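## Task

Lift the pink microphone lying on the table and set it head-up into the holder of the stand that has none, seated in that holder's inner ring. At the end the second microphone must still be in its own stand's holder and both stands must be upright on the table. After any pick-up, the pink microphone must not drop or slip downward by more than a few centimetres in total.

## Robot and tools

ROBOT AND FRAME
Two arms, left_arm and right_arm, each with a parallel gripper. Calibrated bases: left_arm at (-0.005, +0.275, -0.001) m, right_arm at (+0.002, -0.336, +0.004) m, both almost unrotated. The scene frame has its origin at table-top height, halfway between the nominal bases, some 5 to 10 cm behind the near table edge; +x points out over the table, +z up, and left_arm sits on the +y side (arm names do not match image left/right). A gripper's fingers extend along its own +z and close along its own y. end_effector_position marks the spot between the finger pads, roughly 1 cm short of the tips; printed positions and orientations may be off by a few cm, more when reaching far.

CAMERAS
cam_high and cam_low hang on a fixed beam behind the arms; cam_left_wrist and cam_right_wrist ride on the wrists. All images are 672x504.

execute_actions
"actions" is a list of actions; each action is a table of at most 15 rows, one row per 1/30 s step, and a short table repeats its final row up to step 15. Every row holds 14 numbers in [-1, 1]: dx, dy, dz, rx, ry, rz, opening for left_arm, then the same seven for right_arm. The six pose numbers are an offset, not a pose: measured from that arm's Hand target at the moment the action begins, along that Hand target's own axes; each row counts from that same start, not from the row before, and a repeated offset moves further. Scale: 1.0 equals 0.6 m or 180 degrees; rx, ry, rz form one rotation vector. The opening is absolute: +1 fully open (0.093 m), -1 closed. To leave an arm alone, give it six zeros plus its current opening (a 0 opening is a real command). "cameras" lists camera names, ["all"], or []; an empty actions list returns images by default.

move
"target" is one 14-number row or a list of up to 15 rows, same layout and scale as above. All rows are offsets from the Hand targets at the move's start, not chained from the previous row. The gripper travels straight, taking the shorter rotation. "speed": top path speed in m/s, 0.002 to 2.9, default 0.25 (rotation up to twice that in rad/s); one value or one per target. "blend": corner rounding in m for lists; 0 stops at each target. "opening_speed": how fast openings change, per second on the -1 to +1 scale, at least 0.2. "grip_force": newtons per pad, 10 to 50, one value or one per arm; it persists, and low values close slowly. "blocking": false returns after about 0.5 s while the move continues. A move is capped at 10 s. The result adds a "move:" line with the ending (done, off_target, moving, held, fault) and any limits (paced = command clipped, held = steps withheld). Done means resting within 10 mm and 2 degrees. Paths do not avoid obstacles or the other arm; fast moves overshoot and hit harder.

wait: "seconds" 0 to 3600; sends nothing new and returns early if a running move ends. stop: brakes a running move. zoom_image: "camera" and "region" [x0, y0, x1, y1] in pixels of that camera's newest image, at most 504 by 504. finished_scene: "scene" is the current scene's number; irreversible, so call it only when the goal holds with the robot let go.

RESULTS
Positions in metres and quat_wxyz in the scene frame. "Hand target" is the last commanded pose after clipping; the next offsets count from it. "Tool commands" shows the present gripper commands. grip_measured is the gripper motor on the -1 to +1 scale; Joint positions end with the opening in metres. Joint velocities may read "within noise". Joint torques are raw, offset and noisy. Motor temperatures: a MOTOR HOT line appears at 75 °C; at 90 °C a fault folds that arm and disables it; at 100 °C it collapses. Holding loads, outstretched arms and pushing into things heat motors.

CONTROL NOTES
Each step the commanded orientation is limited to 40 degrees from the measured one. Friction and weight leave the gripper short, low or tilted, especially far out; check the pose after each move and correct with an offset. Small moves can fail or go sideways. To release a push against something, command a target back beyond the gripper. Joint ranges (rad): waist -2.618 to 3.054, shoulder 0 to 3.142, elbow 0 to 3.142, wrist pitch and yaw -1.571 to 1.571, wrist roll -2.094 to 2.094.

GRIPPING
The pads meet near grip_measured -0.94; each millimetre of object width adds about 0.0208. Readings may sit up to 0.02 high. A command about 0.41 below the reading for the object's width grips at full force on a firm flat part; round or soft items may need lower. Keep sending the same number to hold; send a value well above the width reading to release. Pads squeeze roughly 50 to 65 N each.

AVOID
Dropping the microphone or letting it slide down in the grip; knocking stands over; anything leaving the table; fast impacts; sweeping a gripper close past its own base (the elbow can whip round); touching the bar, spacers, plate or rail behind the bases; arms, grippers or wrist cameras meeting each other, including closing on the other arm's fingers; cable contact (it counts as touching). Loose objects may be nudged occasionally, so re-check before grasping.

Each tool is called after "Emit:" as name([rows], argument=value, ...), one row to a line, values as JSON.

## Session

Emit:
execute_actions(actions=[])

Scene clock: 0.00 s.
left_arm: end_effector_position=(+0.2165, +0.1141, +0.3636) grip_measured=+1.000 end_effector_quat_wxyz=(+0.631, +0.177, +0.686, -0.315) | right_arm: end_effector_position=(+0.1872, -0.2076, +0.3523) grip_measured=+1.000 end_effector_quat_wxyz=(+0.644, -0.158, +0.651, +0.369)
Joint positions: left_arm=[-0.498 0.603 0.781 -0.184 0.206 -0.203 0.093] | right_arm=[0.173 0.341 0.6 -0.144 -0.554 0.344 0.093]
Joint velocities: within noise
Joint torques (N m): no reading
Motor temperatures (°C): left_arm=[35 41 40 36 33 33 32] | right_arm=[34 46 44 33 32 32 30]
Heat: left arm: 41 °C; right arm: 46 °C.
Hand target: left_arm +0.2160, +0.1150, +0.3682; +0.637, +0.178, +0.682, -0.313 | right_arm +0.1860, -0.2084, +0.3612; +0.655, -0.162, +0.641, +0.366
Tool commands: left_gripper/opening=+1.0 right_gripper/opening=+1.0

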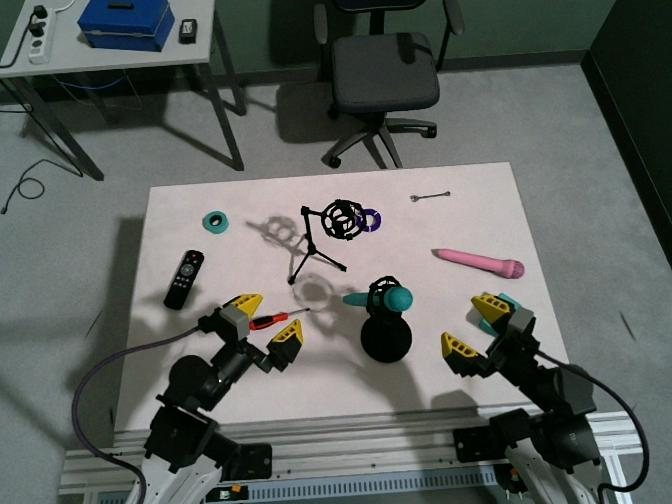

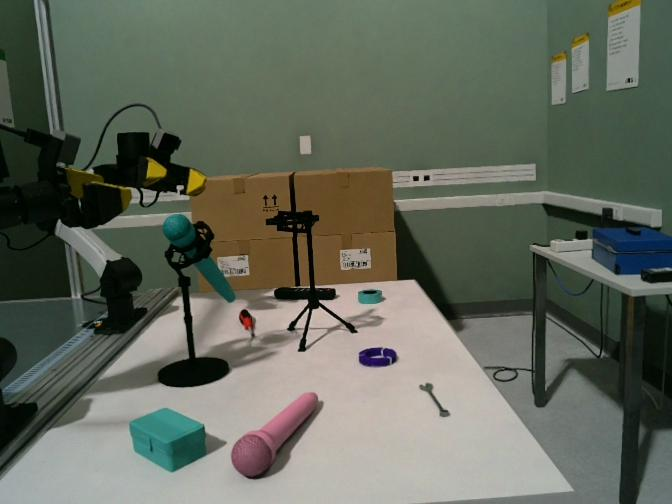

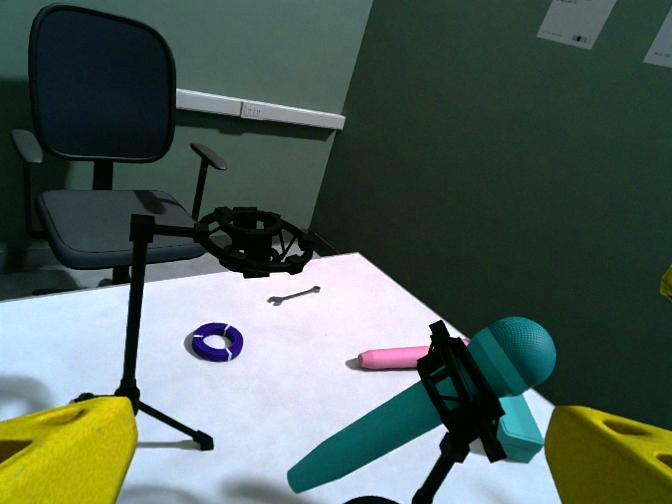

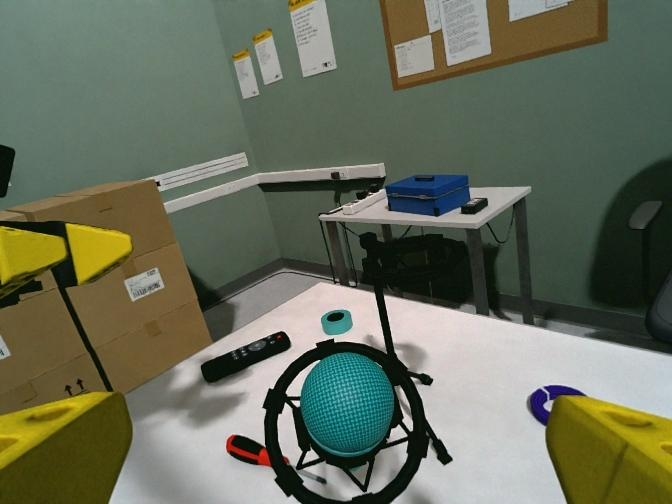

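Emit:
zoom_image(camera="cam_high", region=[270, 170, 540, 370])

Emit:
zoom_image(camera="cam_low", region=[130, 180, 460, 480])

Emit:
zoom_image(camera="cam_left_wrist", region=[100, 180, 580, 504])

Scaled by 1.867.

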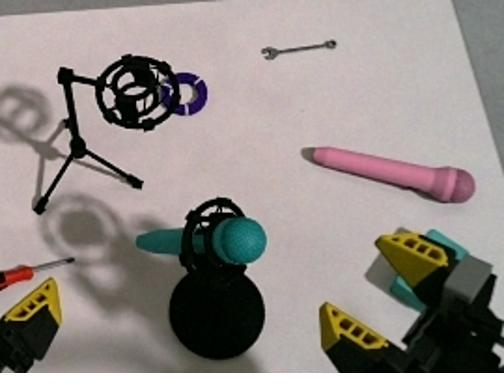

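Scaled by 1.527.

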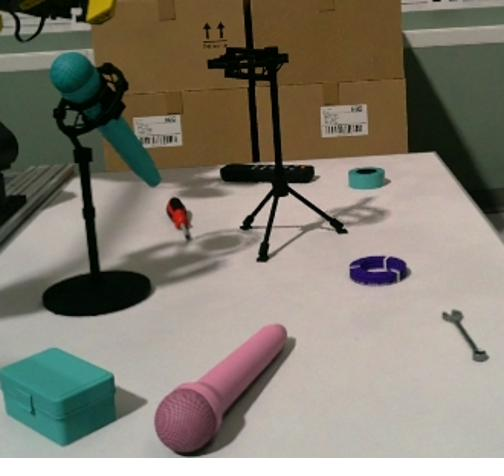

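Scaled by 1.050.

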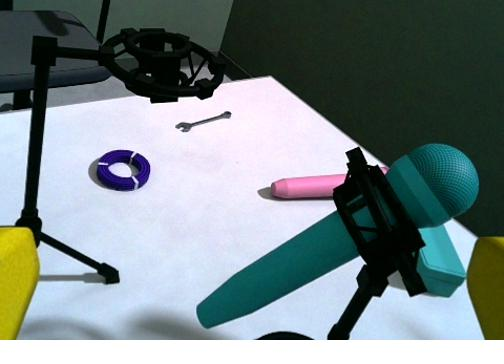

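Emit:
move(target=[0,0,0,0,0,0,1,0.131,-0.356,0.126,0.631,0.109,0.513,1], speed=0.5, cameras=["all"])

Scene clock: 47.50 s.
left_arm: end_effector_position=(+0.2165, +0.1141, +0.3636) grip_measured=+1.000 end_effector_quat_wxyz=(+0.631, +0.177, +0.686, -0.315) | right_arm: end_effector_position=(+0.3804, -0.2810, +0.2363) grip_measured=+1.000 end_effector_quat_wxyz=(+0.061, +0.765, +0.634, +0.090)
Joint positions: left_arm=[-0.498 0.603 0.781 -0.184 0.206 -0.203 0.093] | right_arm=[0.121 1.886 2.068 -1.54 0.013 1.906 0.093]
Joint torques (N m): left_arm=[0.61 0.57 9.05 2.37 -0.05 0.14] | right_arm=[0.03 -7.53 6.57 0.52 -0.08 0.06]
Motor temperatures (°C): left_arm=[35 41 46 43 32 33 31] | right_arm=[34 46 48 37 32 32 30]
Heat: left arm: 46 °C; right arm: 48 °C.
Hand target: left_arm +0.2160, +0.1150, +0.3682; +0.637, +0.178, +0.682, -0.313 | right_arm +0.3802, -0.2809, +0.2405; +0.000, +0.777, +0.629, +0.001
Off the commanded pose: left_arm 0.005 m, 1 deg | right_arm 0.004 m, 12 deg.
joint sent to its limit (right arm) — joint 4 (wrist pitch), lower limit. The joint targets are off in orientation, not in position.
move: off_target (right_arm)

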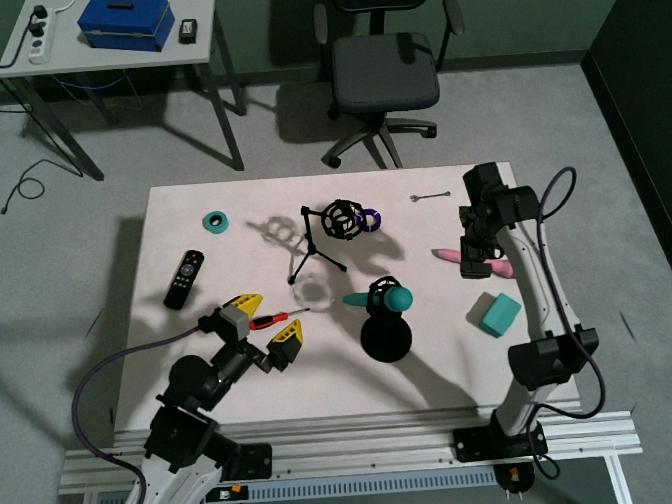

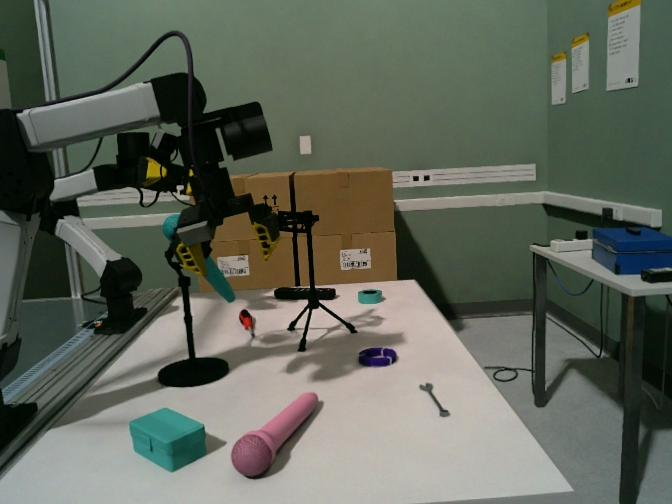

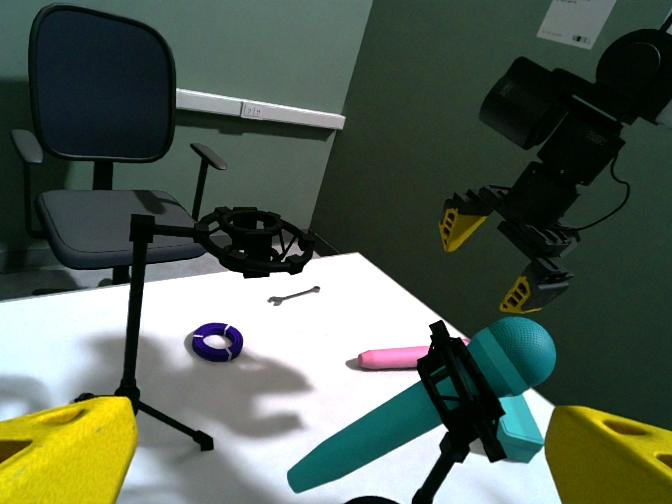

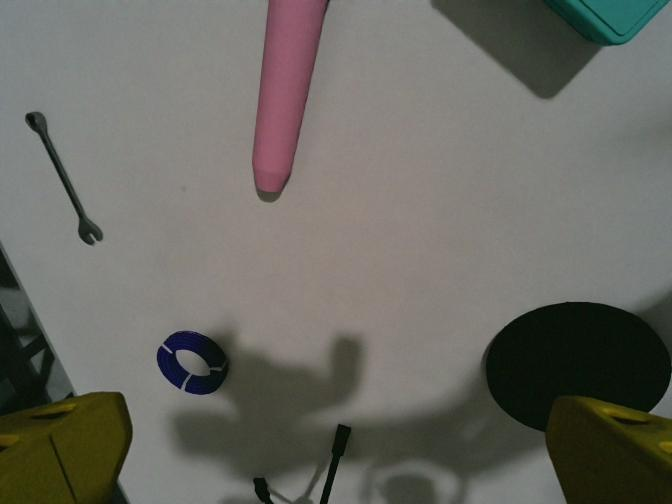

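Emit:
move(target=[0,0,0,0,0,0,1,-0.22,0.05,0.1,0,0,0,1], speed=0.4, cameras=["cam_high","cam_low","cam_right_wrist"])

Scene clock: 67.63 s.
left_arm: end_effector_position=(+0.2165, +0.1141, +0.3636) grip_measured=+1.000 end_effector_quat_wxyz=(+0.631, +0.177, +0.686, -0.315) | right_arm: end_effector_position=(+0.3838, -0.4164, +0.1742) grip_measured=+1.000 end_effector_quat_wxyz=(+0.011, +0.779, +0.627, +0.016)
Joint positions: left_arm=[-0.498 0.603 0.781 -0.184 0.206 -0.203 0.093] | right_arm=[-0.24 2.034 2.04 -1.543 -0.008 1.574 0.093]
Joint torques (N m): left_arm=[0.84 0.32 9.14 2.38 -0.05 0.15] | right_arm=[0.54 -9.96 5.68 0.12 0.02 -0.13]
Heat: left arm: 46 °C; right arm: 49 °C.
Hand target: left_arm +0.2160, +0.1150, +0.3682; +0.637, +0.178, +0.682, -0.313 | right_arm +0.3821, -0.4161, +0.1804; +0.000, +0.777, +0.629, +0.001
Off the commanded pose: left_arm 0.005 m, 1 deg | right_arm 0.006 m, 2 deg.
joint sent to its limit (right arm) — joint 4 (wrist pitch), lower limit. The joint targets still meet the commanded pose.
move: done

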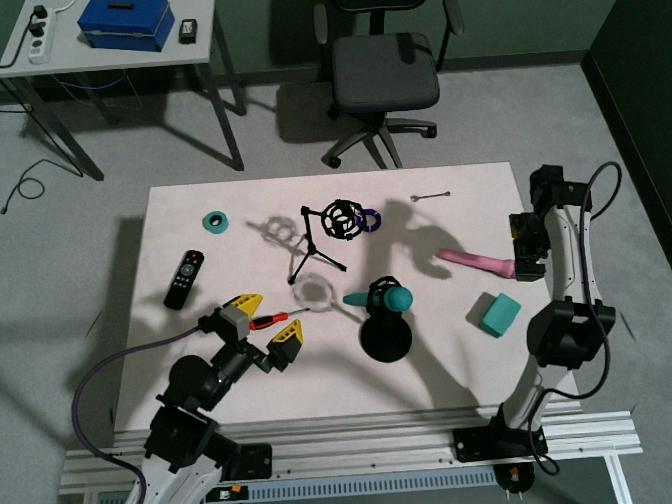

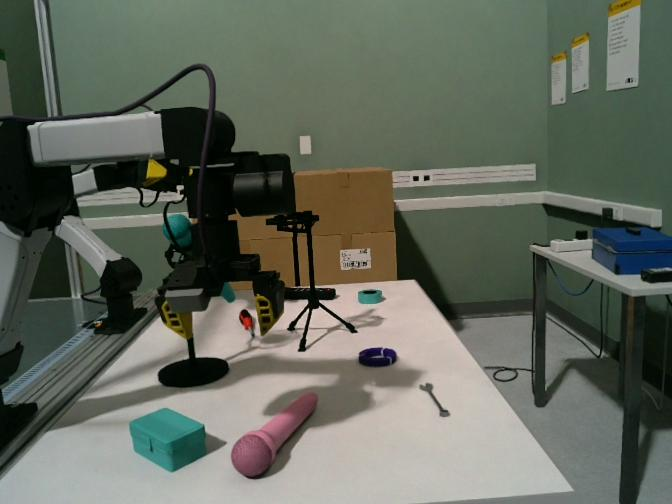

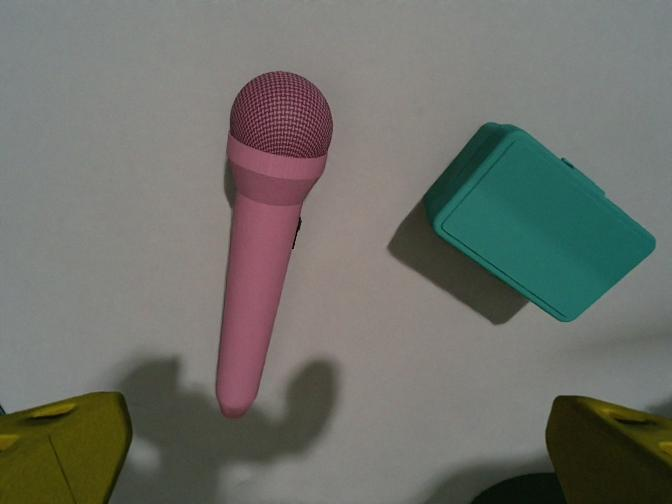

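Emit:
move(target=[0,0,0,0,0,0,1,0.078,0.043,0.14,0,0,0.047,1], cameras=["cam_high","cam_low","cam_right_wrist"])

Scene clock: 94.80 s.
left_arm: end_effector_position=(+0.2165, +0.1141, +0.3636) grip_measured=+1.000 end_effector_quat_wxyz=(+0.631, +0.177, +0.686, -0.315) | right_arm: end_effector_position=(+0.4105, -0.3720, +0.0939) grip_measured=+1.000 end_effector_quat_wxyz=(-0.015, +0.815, +0.579, -0.009)
Joint positions: left_arm=[-0.498 0.603 0.781 -0.184 0.206 -0.203 0.093] | right_arm=[-0.12 2.161 1.913 -1.359 -0.008 1.814 0.093]
Joint torques (N m): left_arm=[0.7 0.51 8.88 2.34 -0.03 0.16] | right_arm=[-0.06 -11.07 4.88 0.46 0.03 0.09]
Motor temperatures (°C): left_arm=[35 40 47 45 32 33 31] | right_arm=[33 51 48 33 32 32 30]
Heat: left arm: 47 °C; right arm: 51 °C.
Hand target: left_arm +0.2160, +0.1150, +0.3682; +0.637, +0.178, +0.682, -0.313 | right_arm +0.4173, -0.3756, +0.0965; +0.000, +0.821, +0.570, +0.001
Off the commanded pose: left_arm 0.005 m, 1 deg | right_arm 0.008 m, 2 deg.
move: done

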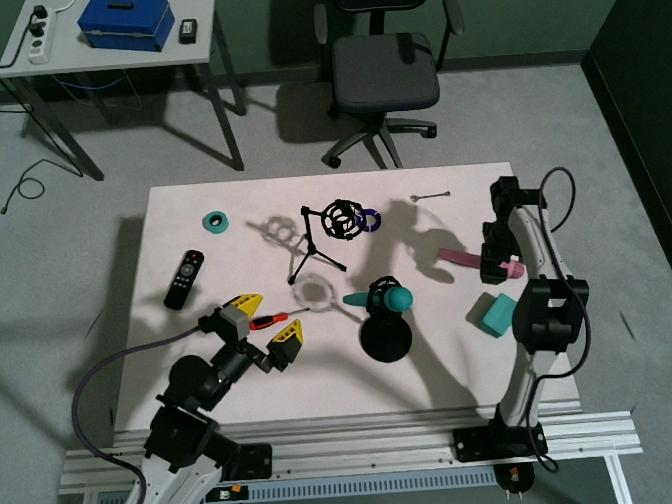

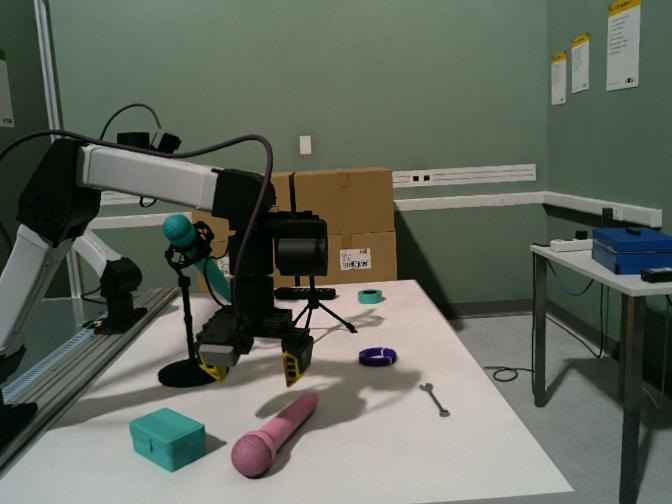

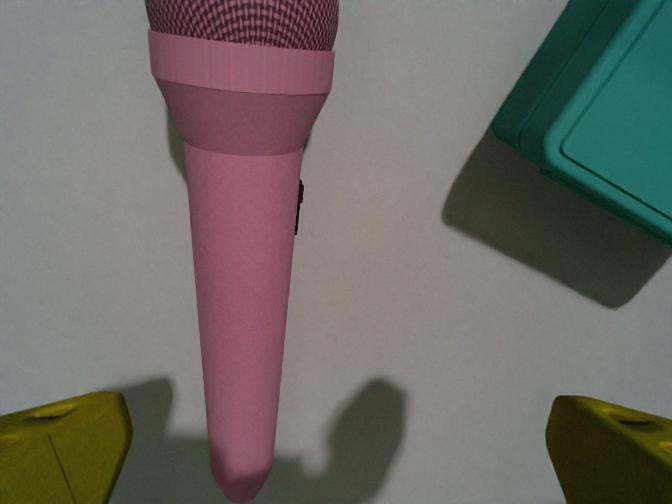

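Emit:
move(target=[0,0,0,0,0,0,1,-0.1,0.053,0.045,0,0,0,1], cameras=["cam_low","cam_right_wrist"])

Scene clock: 116.17 s.
left_arm: end_effector_position=(+0.2165, +0.1141, +0.3636) grip_measured=+1.000 end_effector_quat_wxyz=(+0.631, +0.177, +0.686, -0.315) | right_arm: end_effector_position=(+0.4141, -0.4401, +0.0645) grip_measured=+1.000 end_effector_quat_wxyz=(-0.019, +0.822, +0.568, -0.012)
Joint positions: left_arm=[-0.498 0.603 0.781 -0.184 0.206 -0.203 0.093] | right_arm=[-0.279 2.247 1.935 -1.307 -0.005 1.682 0.093]
Joint torques (N m): left_arm=[0.39 0.34 8.99 2.34 0.02 0.14] | right_arm=[0.61 -10.91 6.69 0.35 0.04 -0.14]
Motor temperatures (°C): left_arm=[35 40 48 46 32 33 31] | right_arm=[33 55 48 33 32 32 30]
Heat: left arm: 48 °C; right arm: 55 °C.
Hand target: left_arm +0.2160, +0.1150, +0.3682; +0.637, +0.178, +0.682, -0.313 | right_arm +0.4261, -0.4430, +0.0695; +0.000, +0.821, +0.570, +0.001
Off the commanded pose: left_arm 0.005 m, 1 deg | right_arm 0.013 m, 3 deg.
move: off_target (right_arm)

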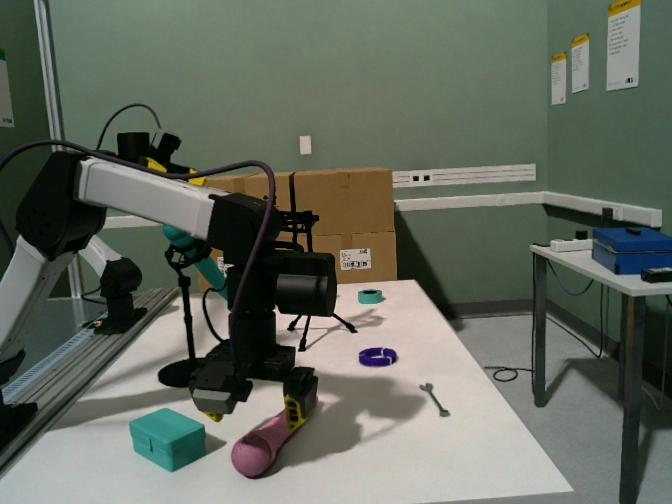

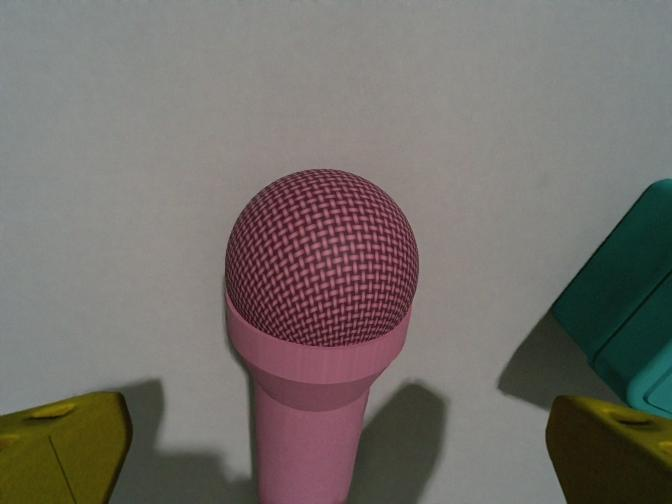

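Emit:
move(target=[0,0,0,0,0,0,1,-0.01,0.007,0.068,0,0,0,1], cameras=["cam_low","cam_right_wrist"], speed=0.15)

Scene clock: 125.97 s.
left_arm: end_effector_position=(+0.2165, +0.1141, +0.3636) grip_measured=+1.000 end_effector_quat_wxyz=(+0.631, +0.177, +0.686, -0.315) | right_arm: end_effector_position=(+0.4225, -0.4451, +0.0296) grip_measured=+1.000 end_effector_quat_wxyz=(-0.012, +0.820, +0.572, -0.005)
Joint positions: left_arm=[-0.498 0.603 0.781 -0.184 0.206 -0.203 0.093] | right_arm=[-0.285 2.286 1.861 -1.173 -0.005 1.666 0.093]
Joint torques (N m): left_arm=[0.8 0.69 8.85 2.39 -0.03 0.12] | right_arm=[-0.08 -10.99 4.78 0.46 0.03 -0.16]
Motor temperatures (°C): left_arm=[34 40 48 46 32 33 31] | right_arm=[33 55 48 33 32 32 30]
Heat: left arm: 48 °C; right arm: 55 °C.
Hand target: left_arm +0.2160, +0.1150, +0.3682; +0.637, +0.178, +0.682, -0.313 | right_arm +0.4280, -0.4500, +0.0287; +0.000, +0.821, +0.570, +0.001
Off the commanded pose: left_arm 0.005 m, 1 deg | right_arm 0.007 m, 1 deg.
move: done

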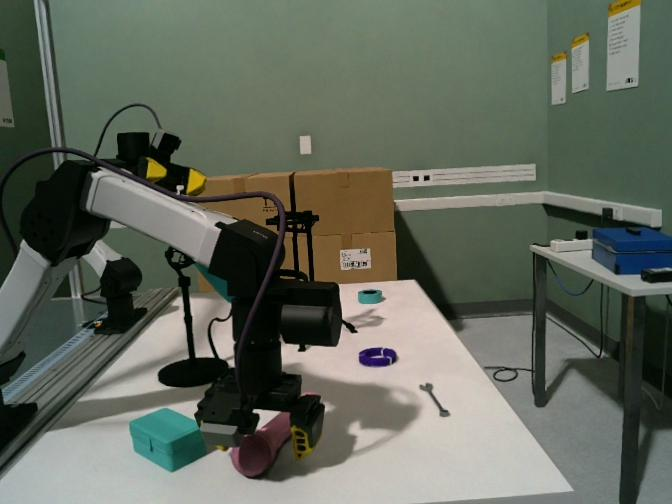

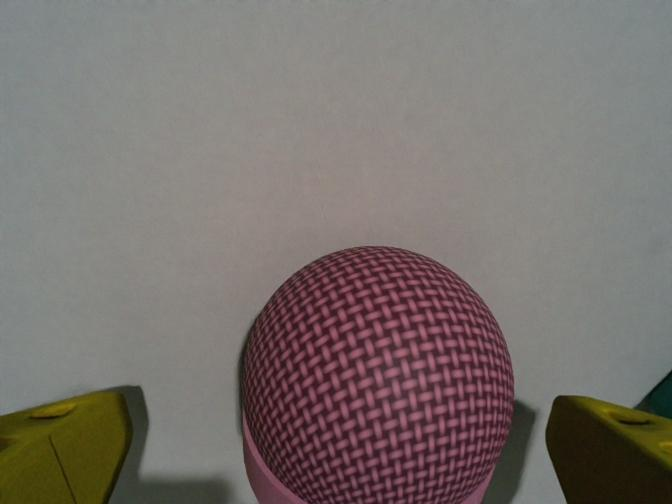

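Emit:
move(target=[0,0,0,0,0,0,1,0.013,-0.013,0.008,0,0,0,1], speed=0.1)

Emit:
move(target=[0,0,0,0,0,0,1,0,0,0,0,0,0,-0.5], opening_speed=1, cameras=["cam_low","cam_right_wrist"])

Scene clock: 133.17 s.
left_arm: end_effector_position=(+0.2165, +0.1141, +0.3636) grip_measured=+1.000 end_effector_quat_wxyz=(+0.631, +0.177, +0.686, -0.315) | right_arm: end_effector_position=(+0.4151, -0.4394, +0.0153) grip_measured=+1.000 end_effector_quat_wxyz=(-0.020, +0.818, +0.575, -0.012)
Joint positions: left_arm=[-0.498 0.603 0.781 -0.184 0.206 -0.203 0.093] | right_arm=[-0.277 2.286 1.802 -1.136 -0.005 1.666 0.093]
Joint torques (N m): left_arm=[0.7 0.51 8.94 2.35 -0.05 0.12] | right_arm=[0.81 -13.12 4.33 0.45 0.05 0.04]
Motor temperatures (°C): left_arm=[34 40 48 46 32 33 31] | right_arm=[33 55 48 32 32 32 30]
Heat: left arm: 48 °C; right arm: 55 °C.
Hand target: left_arm +0.2160, +0.1150, +0.3682; +0.637, +0.178, +0.682, -0.313 | right_arm +0.4234, -0.4400, +0.0239; +0.000, +0.821, +0.570, +0.001
Off the commanded pose: left_arm 0.005 m, 1 deg | right_arm 0.012 m, 3 deg.
move: off_target (right_arm)

Scene clock: 135.37 s.
left_arm: end_effector_position=(+0.2165, +0.1141, +0.3636) grip_measured=+1.000 end_effector_quat_wxyz=(+0.631, +0.177, +0.686, -0.315) | right_arm: end_effector_position=(+0.4155, -0.4395, +0.0152) grip_measured=-0.115 end_effector_quat_wxyz=(-0.019, +0.818, +0.575, -0.011)
Joint positions: left_arm=[-0.498 0.603 0.781 -0.184 0.206 -0.203 0.093] | right_arm=[-0.277 2.286 1.802 -1.135 -0.005 1.668 0.04]
Joint torques (N m): left_arm=[0.61 0.4 9.05 2.37 0 0.12] | right_arm=[0.66 -13.12 4.34 0.41 0 0.07]
Motor temperatures (°C): left_arm=[34 40 48 46 32 33 31] | right_arm=[33 55 48 32 32 32 30]
Heat: left arm: 48 °C; right arm: 55 °C.
Hand target: left_arm +0.2160, +0.1150, +0.3682; +0.637, +0.178, +0.682, -0.313 | right_arm +0.4234, -0.4400, +0.0239; +0.000, +0.821, +0.570, +0.001
Off the commanded pose: left_arm 0.005 m, 1 deg | right_arm 0.012 m, 3 deg.
move: done

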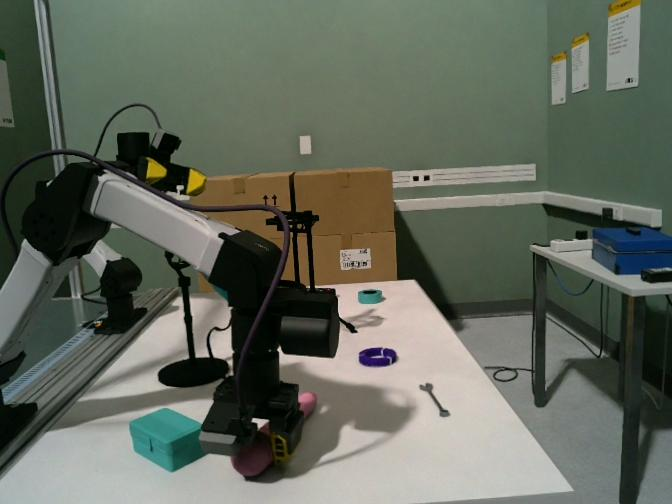

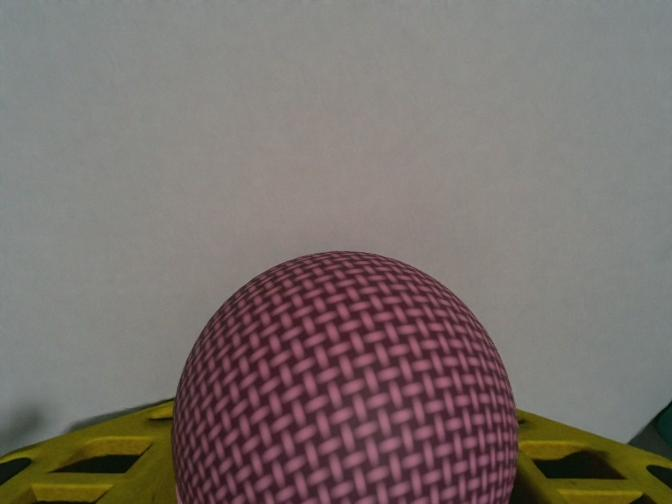

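Emit:
move([
  [0,0,0,0,0,0,1,0,0,-0.2,0,0,0,-0.5],
  [0,0,0,0,0,0,1,0.088,-0.145,-0.66,-0.467,-0.324,-0.467,-0.5],
  [0,0,0,0,0,0,1,0.272,-0.177,-0.66,-0.707,0,-0.707,-0.5],
], blend=[0.04,0.05,0], speed=0.4, cameras=["all"])

Scene clock: 185.07 s.
left_arm: end_effector_position=(+0.2165, +0.1141, +0.3636) grip_measured=+1.000 end_effector_quat_wxyz=(+0.631, +0.177, +0.686, -0.315) | right_arm: end_effector_position=(+0.3829, -0.2536, +0.4005) grip_measured=-0.128 end_effector_quat_wxyz=(+0.554, -0.361, +0.619, +0.424)
Joint positions: left_arm=[-0.498 0.603 0.781 -0.184 0.206 -0.203 0.093] | right_arm=[-0.254 1.513 1.418 -0.089 -1.406 -0.053 0.039]
Joint torques (N m): left_arm=[0.38 0.49 9.09 2.29 -0.02 0.2] | right_arm=[0.77 -5.76 8.55 2.48 -0.39 -0.32]
Motor temperatures (°C): left_arm=[34 39 48 48 31 33 31] | right_arm=[33 59 48 34 32 32 32]
Heat: left arm: 48 °C; right arm: 59 °C.
Hand target: left_arm +0.2160, +0.1150, +0.3682; +0.637, +0.178, +0.682, -0.313 | right_arm +0.3803, -0.2503, +0.4200; +0.582, -0.403, +0.580, +0.403
Off the commanded pose: left_arm 0.005 m, 1 deg | right_arm 0.020 m, 8 deg.
move: off_target (right_arm)

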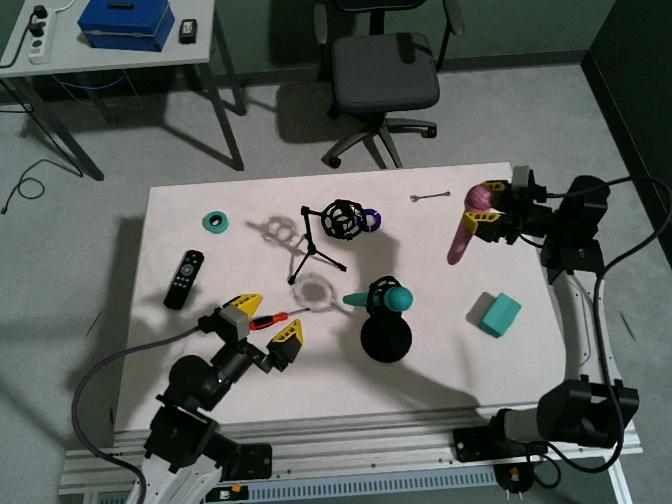

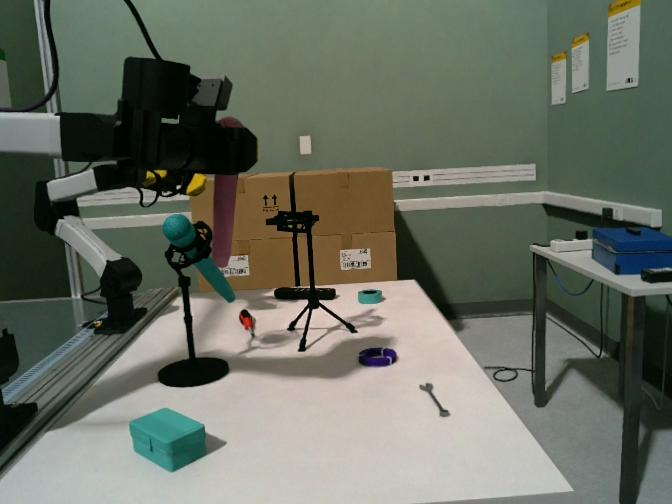

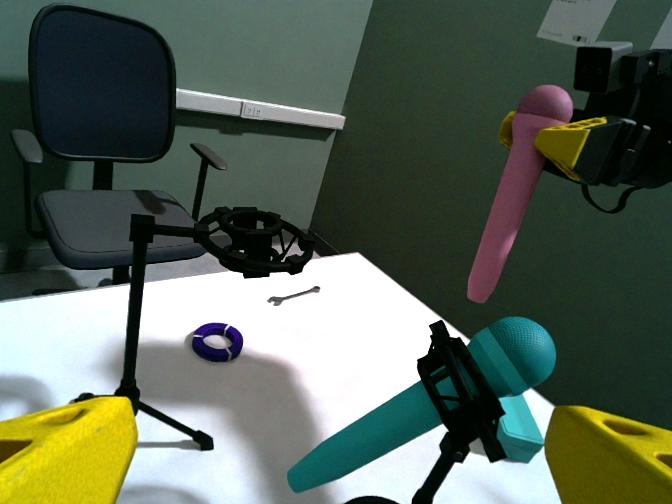

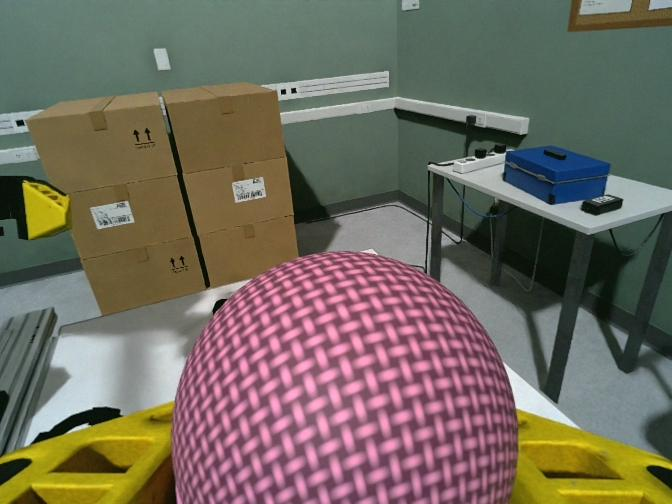

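Emit:
move([
  [0,0,0,0,0,0,1,-0.125,0,0,0,0,-0.03,-0.5],
  [0,0,0,0,0,0,1,-0.125,0.085,0.377,0,0,-0.03,-0.5],
], blend=[0.03,0], speed=0.3, cameras=["all"])

Scene clock: 218.07 s.
left_arm: end_effector_position=(+0.2165, +0.1141, +0.3636) grip_measured=+1.000 end_effector_quat_wxyz=(+0.631, +0.177, +0.686, -0.315) | right_arm: end_effector_position=(+0.4111, -0.0178, +0.4839) grip_measured=-0.128 end_effector_quat_wxyz=(+0.586, -0.426, +0.571, +0.386)
Joint positions: left_arm=[-0.498 0.603 0.781 -0.184 0.206 -0.203 0.093] | right_arm=[0.397 1.838 2.07 -0.258 -0.798 -0.075 0.039]
Joint torques (N m): left_arm=[0.68 0.5 8.72 2.34 0.04 0.11] | right_arm=[0.08 -8.23 7.91 2.1 0 -0.25]
Motor temperatures (°C): left_arm=[34 39 49 49 31 33 31] | right_arm=[33 55 50 39 32 32 32]
Heat: left arm: 49 °C; right arm: 55 °C.
Hand target: left_arm +0.2160, +0.1150, +0.3682; +0.637, +0.178, +0.682, -0.313 | right_arm +0.4116, -0.0206, +0.4952; +0.600, -0.430, +0.561, +0.375
Off the commanded pose: left_arm 0.005 m, 1 deg | right_arm 0.012 m, 2 deg.
move: off_target (right_arm)

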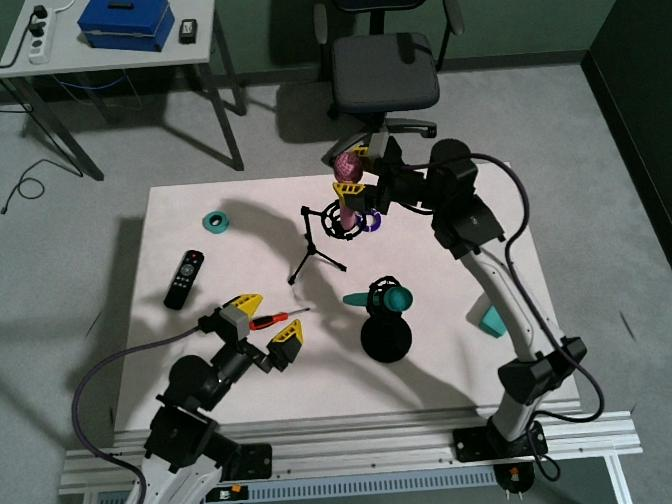

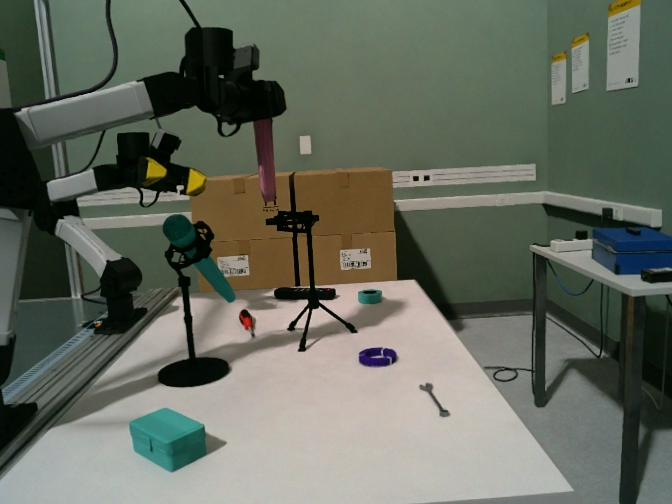

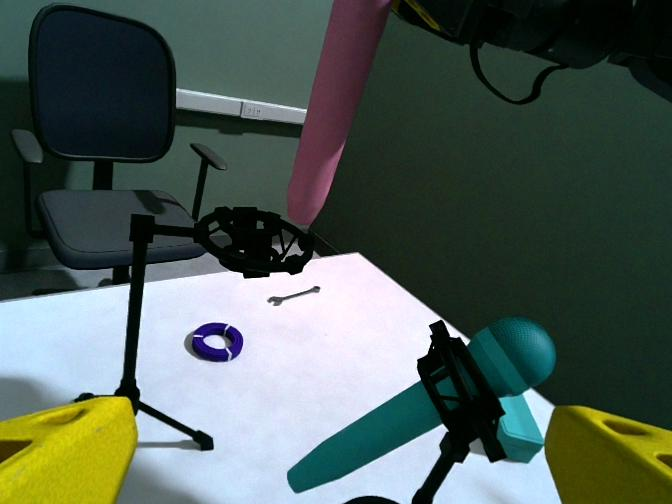

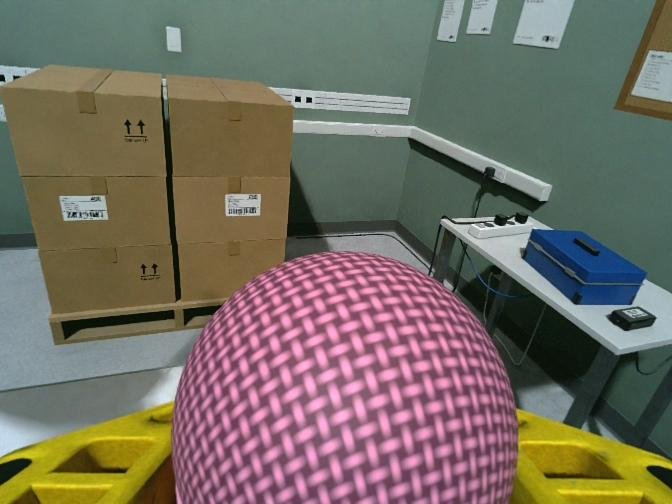

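Emit:
zoom_image(camera="cam_high", region=[280, 140, 420, 290])

Emit:
zoom_image(camera="cam_low", region=[200, 80, 380, 260])

Emit:
zoom_image(camera="cam_left_wrist", region=[120, 120, 400, 320])

Scaled by 3.360.

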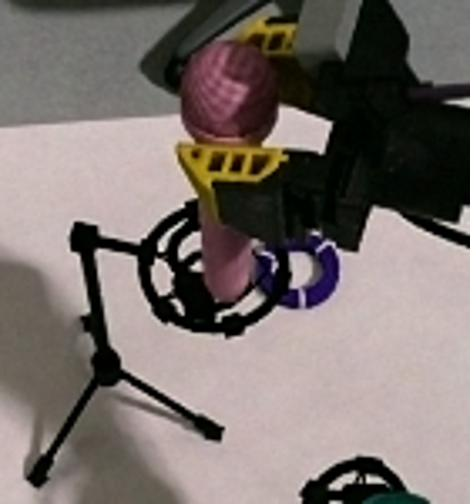

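Scaled by 2.800.

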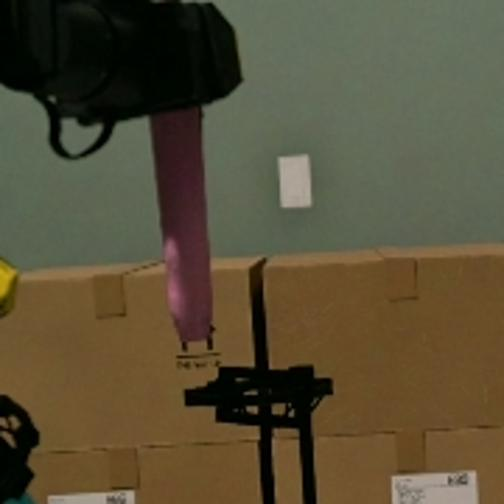

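Scaled by 1.800.

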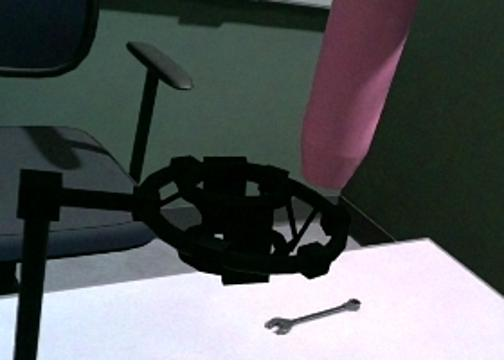

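Emit:
move(target=[0,0,0,0,0,0,1,0.02,-0.05,0.04,0,0,0,-0.5], speed=0.15, cameras=["cam_high","cam_low","cam_left_wrist"])

Emit:
zoom_image(camera="cam_high", region=[280, 140, 420, 290])

Emit:
zoom_image(camera="cam_low", region=[200, 80, 380, 260])

Emit:
zoom_image(camera="cam_left_wrist", region=[120, 120, 400, 320])

Scene clock: 252.07 s.
left_arm: end_effector_position=(+0.2165, +0.1141, +0.3636) grip_measured=+1.000 end_effector_quat_wxyz=(+0.631, +0.177, +0.686, -0.315) | right_arm: end_effector_position=(+0.4530, -0.0043, +0.4699) grip_measured=-0.128 end_effector_quat_wxyz=(+0.584, -0.423, +0.576, +0.384)
Joint positions: left_arm=[-0.498 0.603 0.781 -0.184 0.206 -0.203 0.093] | right_arm=[0.388 2.02 2.273 -0.288 -0.798 -0.075 0.039]
Joint torques (N m): left_arm=[0.72 0.47 9.09 2.34 0 0.18] | right_arm=[-0.03 -10.41 8.02 2.05 -0.09 -0.25]
Heat: left arm: 49 °C; right arm: 54 °C.
Hand target: left_arm +0.2160, +0.1150, +0.3682; +0.637, +0.178, +0.682, -0.313 | right_arm +0.4491, -0.0090, +0.4862; +0.600, -0.430, +0.561, +0.375
Off the commanded pose: left_arm 0.005 m, 1 deg | right_arm 0.017 m, 3 deg.
move: off_target (right_arm)

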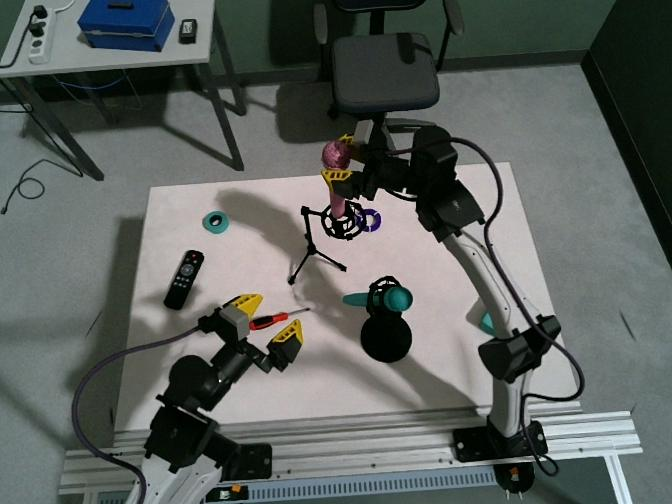

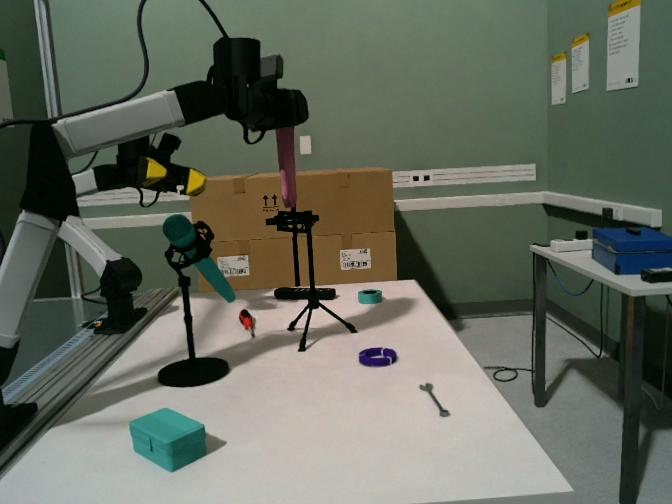

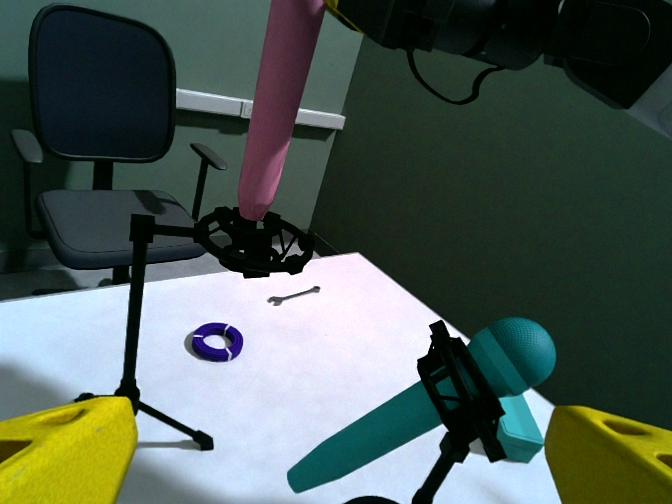

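Scaled by 3.360.

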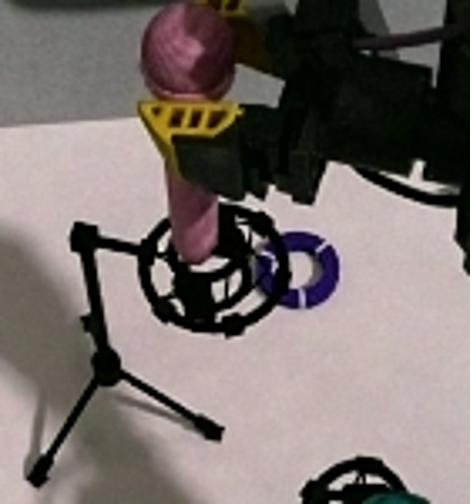

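Scaled by 2.800.

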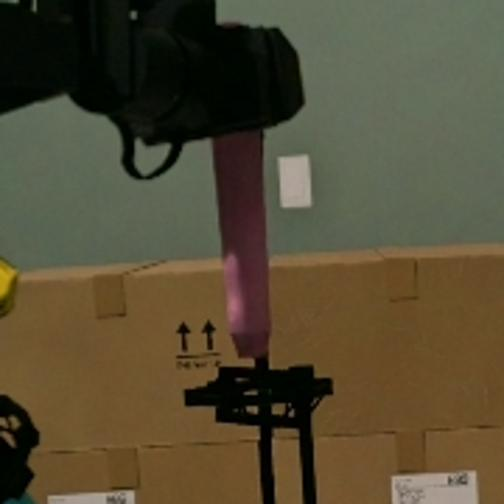

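Scaled by 1.800.

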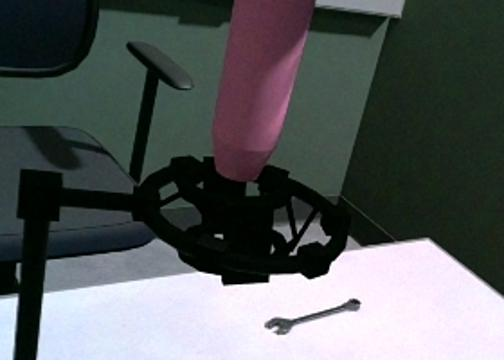

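Emit:
move([
  [0,0,0,0,0,0,1,0,-0.0135,-0.0075,0,0,0.013,-0.5],
  [0,0,0,0,0,0,1,0.075,-0.006,-0.0075,0,0,0.013,-0.5],
], speed=0.08, cameras=["cam_high","cam_low","cam_left_wrist"])

Emit:
zoom_image(camera="cam_high", region=[280, 140, 420, 290])

Emit:
zoom_image(camera="cam_low", region=[200, 80, 380, 260])

Emit:
zoom_image(camera="cam_left_wrist", region=[120, 120, 400, 320])

Scene clock: 271.73 s.
left_arm: end_effector_position=(+0.2165, +0.1141, +0.3636) grip_measured=+1.000 end_effector_quat_wxyz=(+0.631, +0.177, +0.686, -0.315) | right_arm: end_effector_position=(+0.4688, -0.0114, +0.3907) grip_measured=-0.128 end_effector_quat_wxyz=(+0.538, -0.402, +0.628, +0.393)
Joint positions: left_arm=[-0.498 0.603 0.781 -0.184 0.206 -0.203 0.093] | right_arm=[0.364 1.973 1.97 -0.164 -0.801 -0.056 0.039]
Joint torques (N m): left_arm=[0.57 0.53 8.85 2.26 -0.01 0.14] | right_arm=[0.21 -15.02 6.23 3.24 -0.31 -0.08]
Motor temperatures (°C): left_arm=[34 38 49 50 31 33 30] | right_arm=[33 58 53 38 32 32 32]
Heat: left arm: 50 °C; right arm: 58 °C.
Hand target: left_arm +0.2160, +0.1150, +0.3682; +0.637, +0.178, +0.682, -0.313 | right_arm +0.4549, -0.0158, +0.4417; +0.592, -0.418, +0.569, +0.388
Off the commanded pose: left_arm 0.005 m, 1 deg | right_arm 0.053 m, 9 deg.
move: off_target (right_arm)

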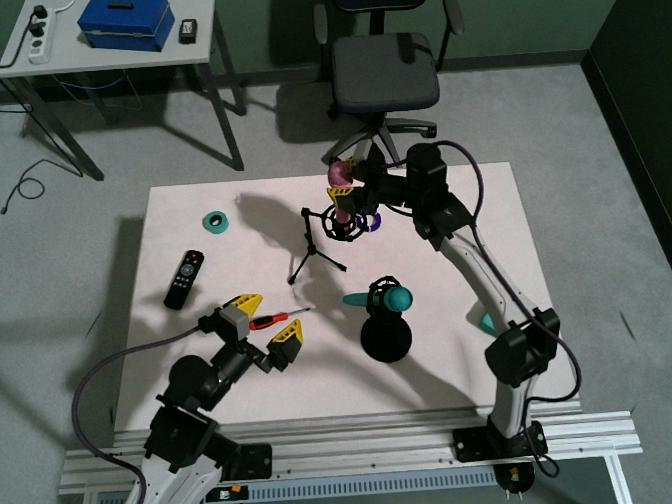

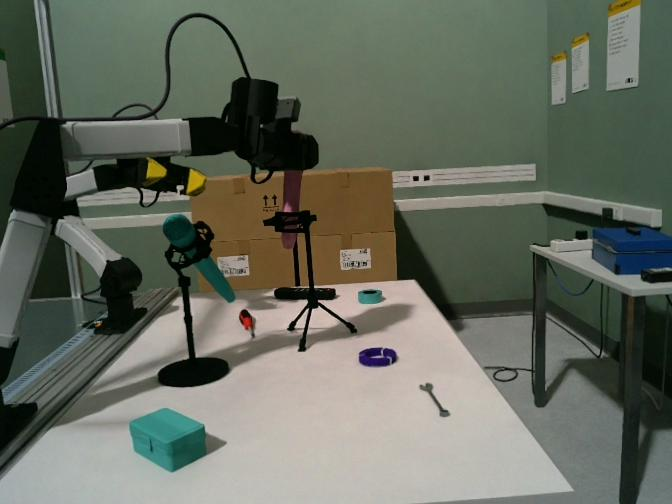

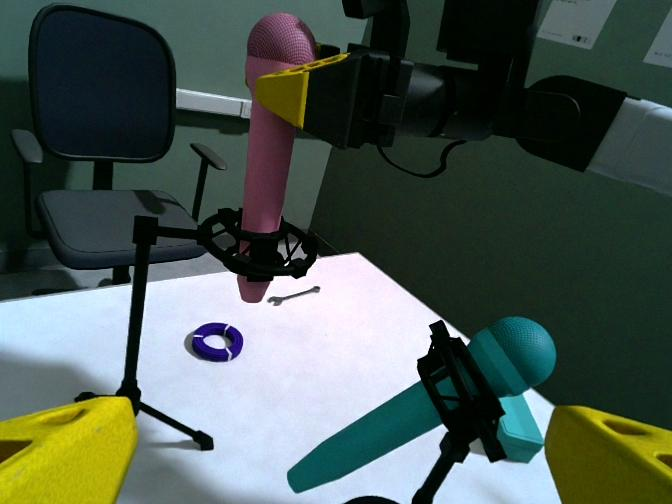

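Scaled by 3.360.

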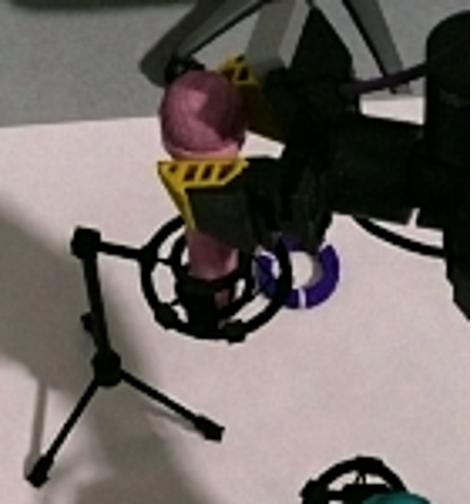

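Scaled by 2.800.

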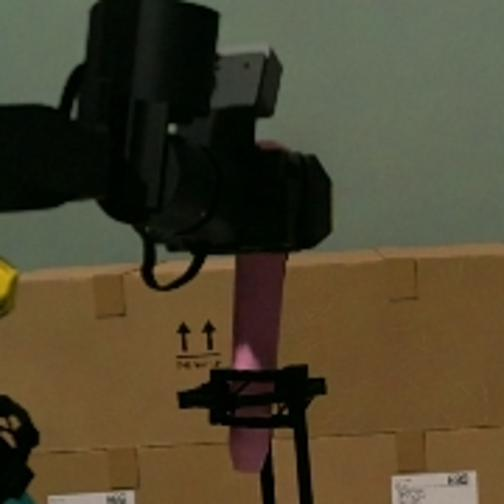

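Scaled by 1.800.

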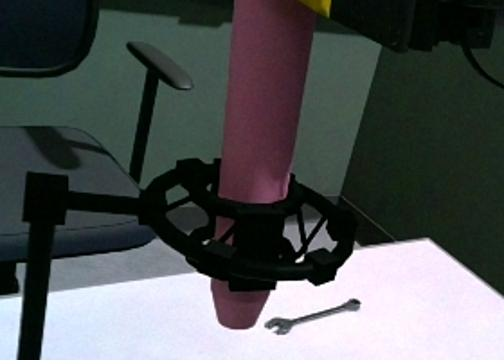

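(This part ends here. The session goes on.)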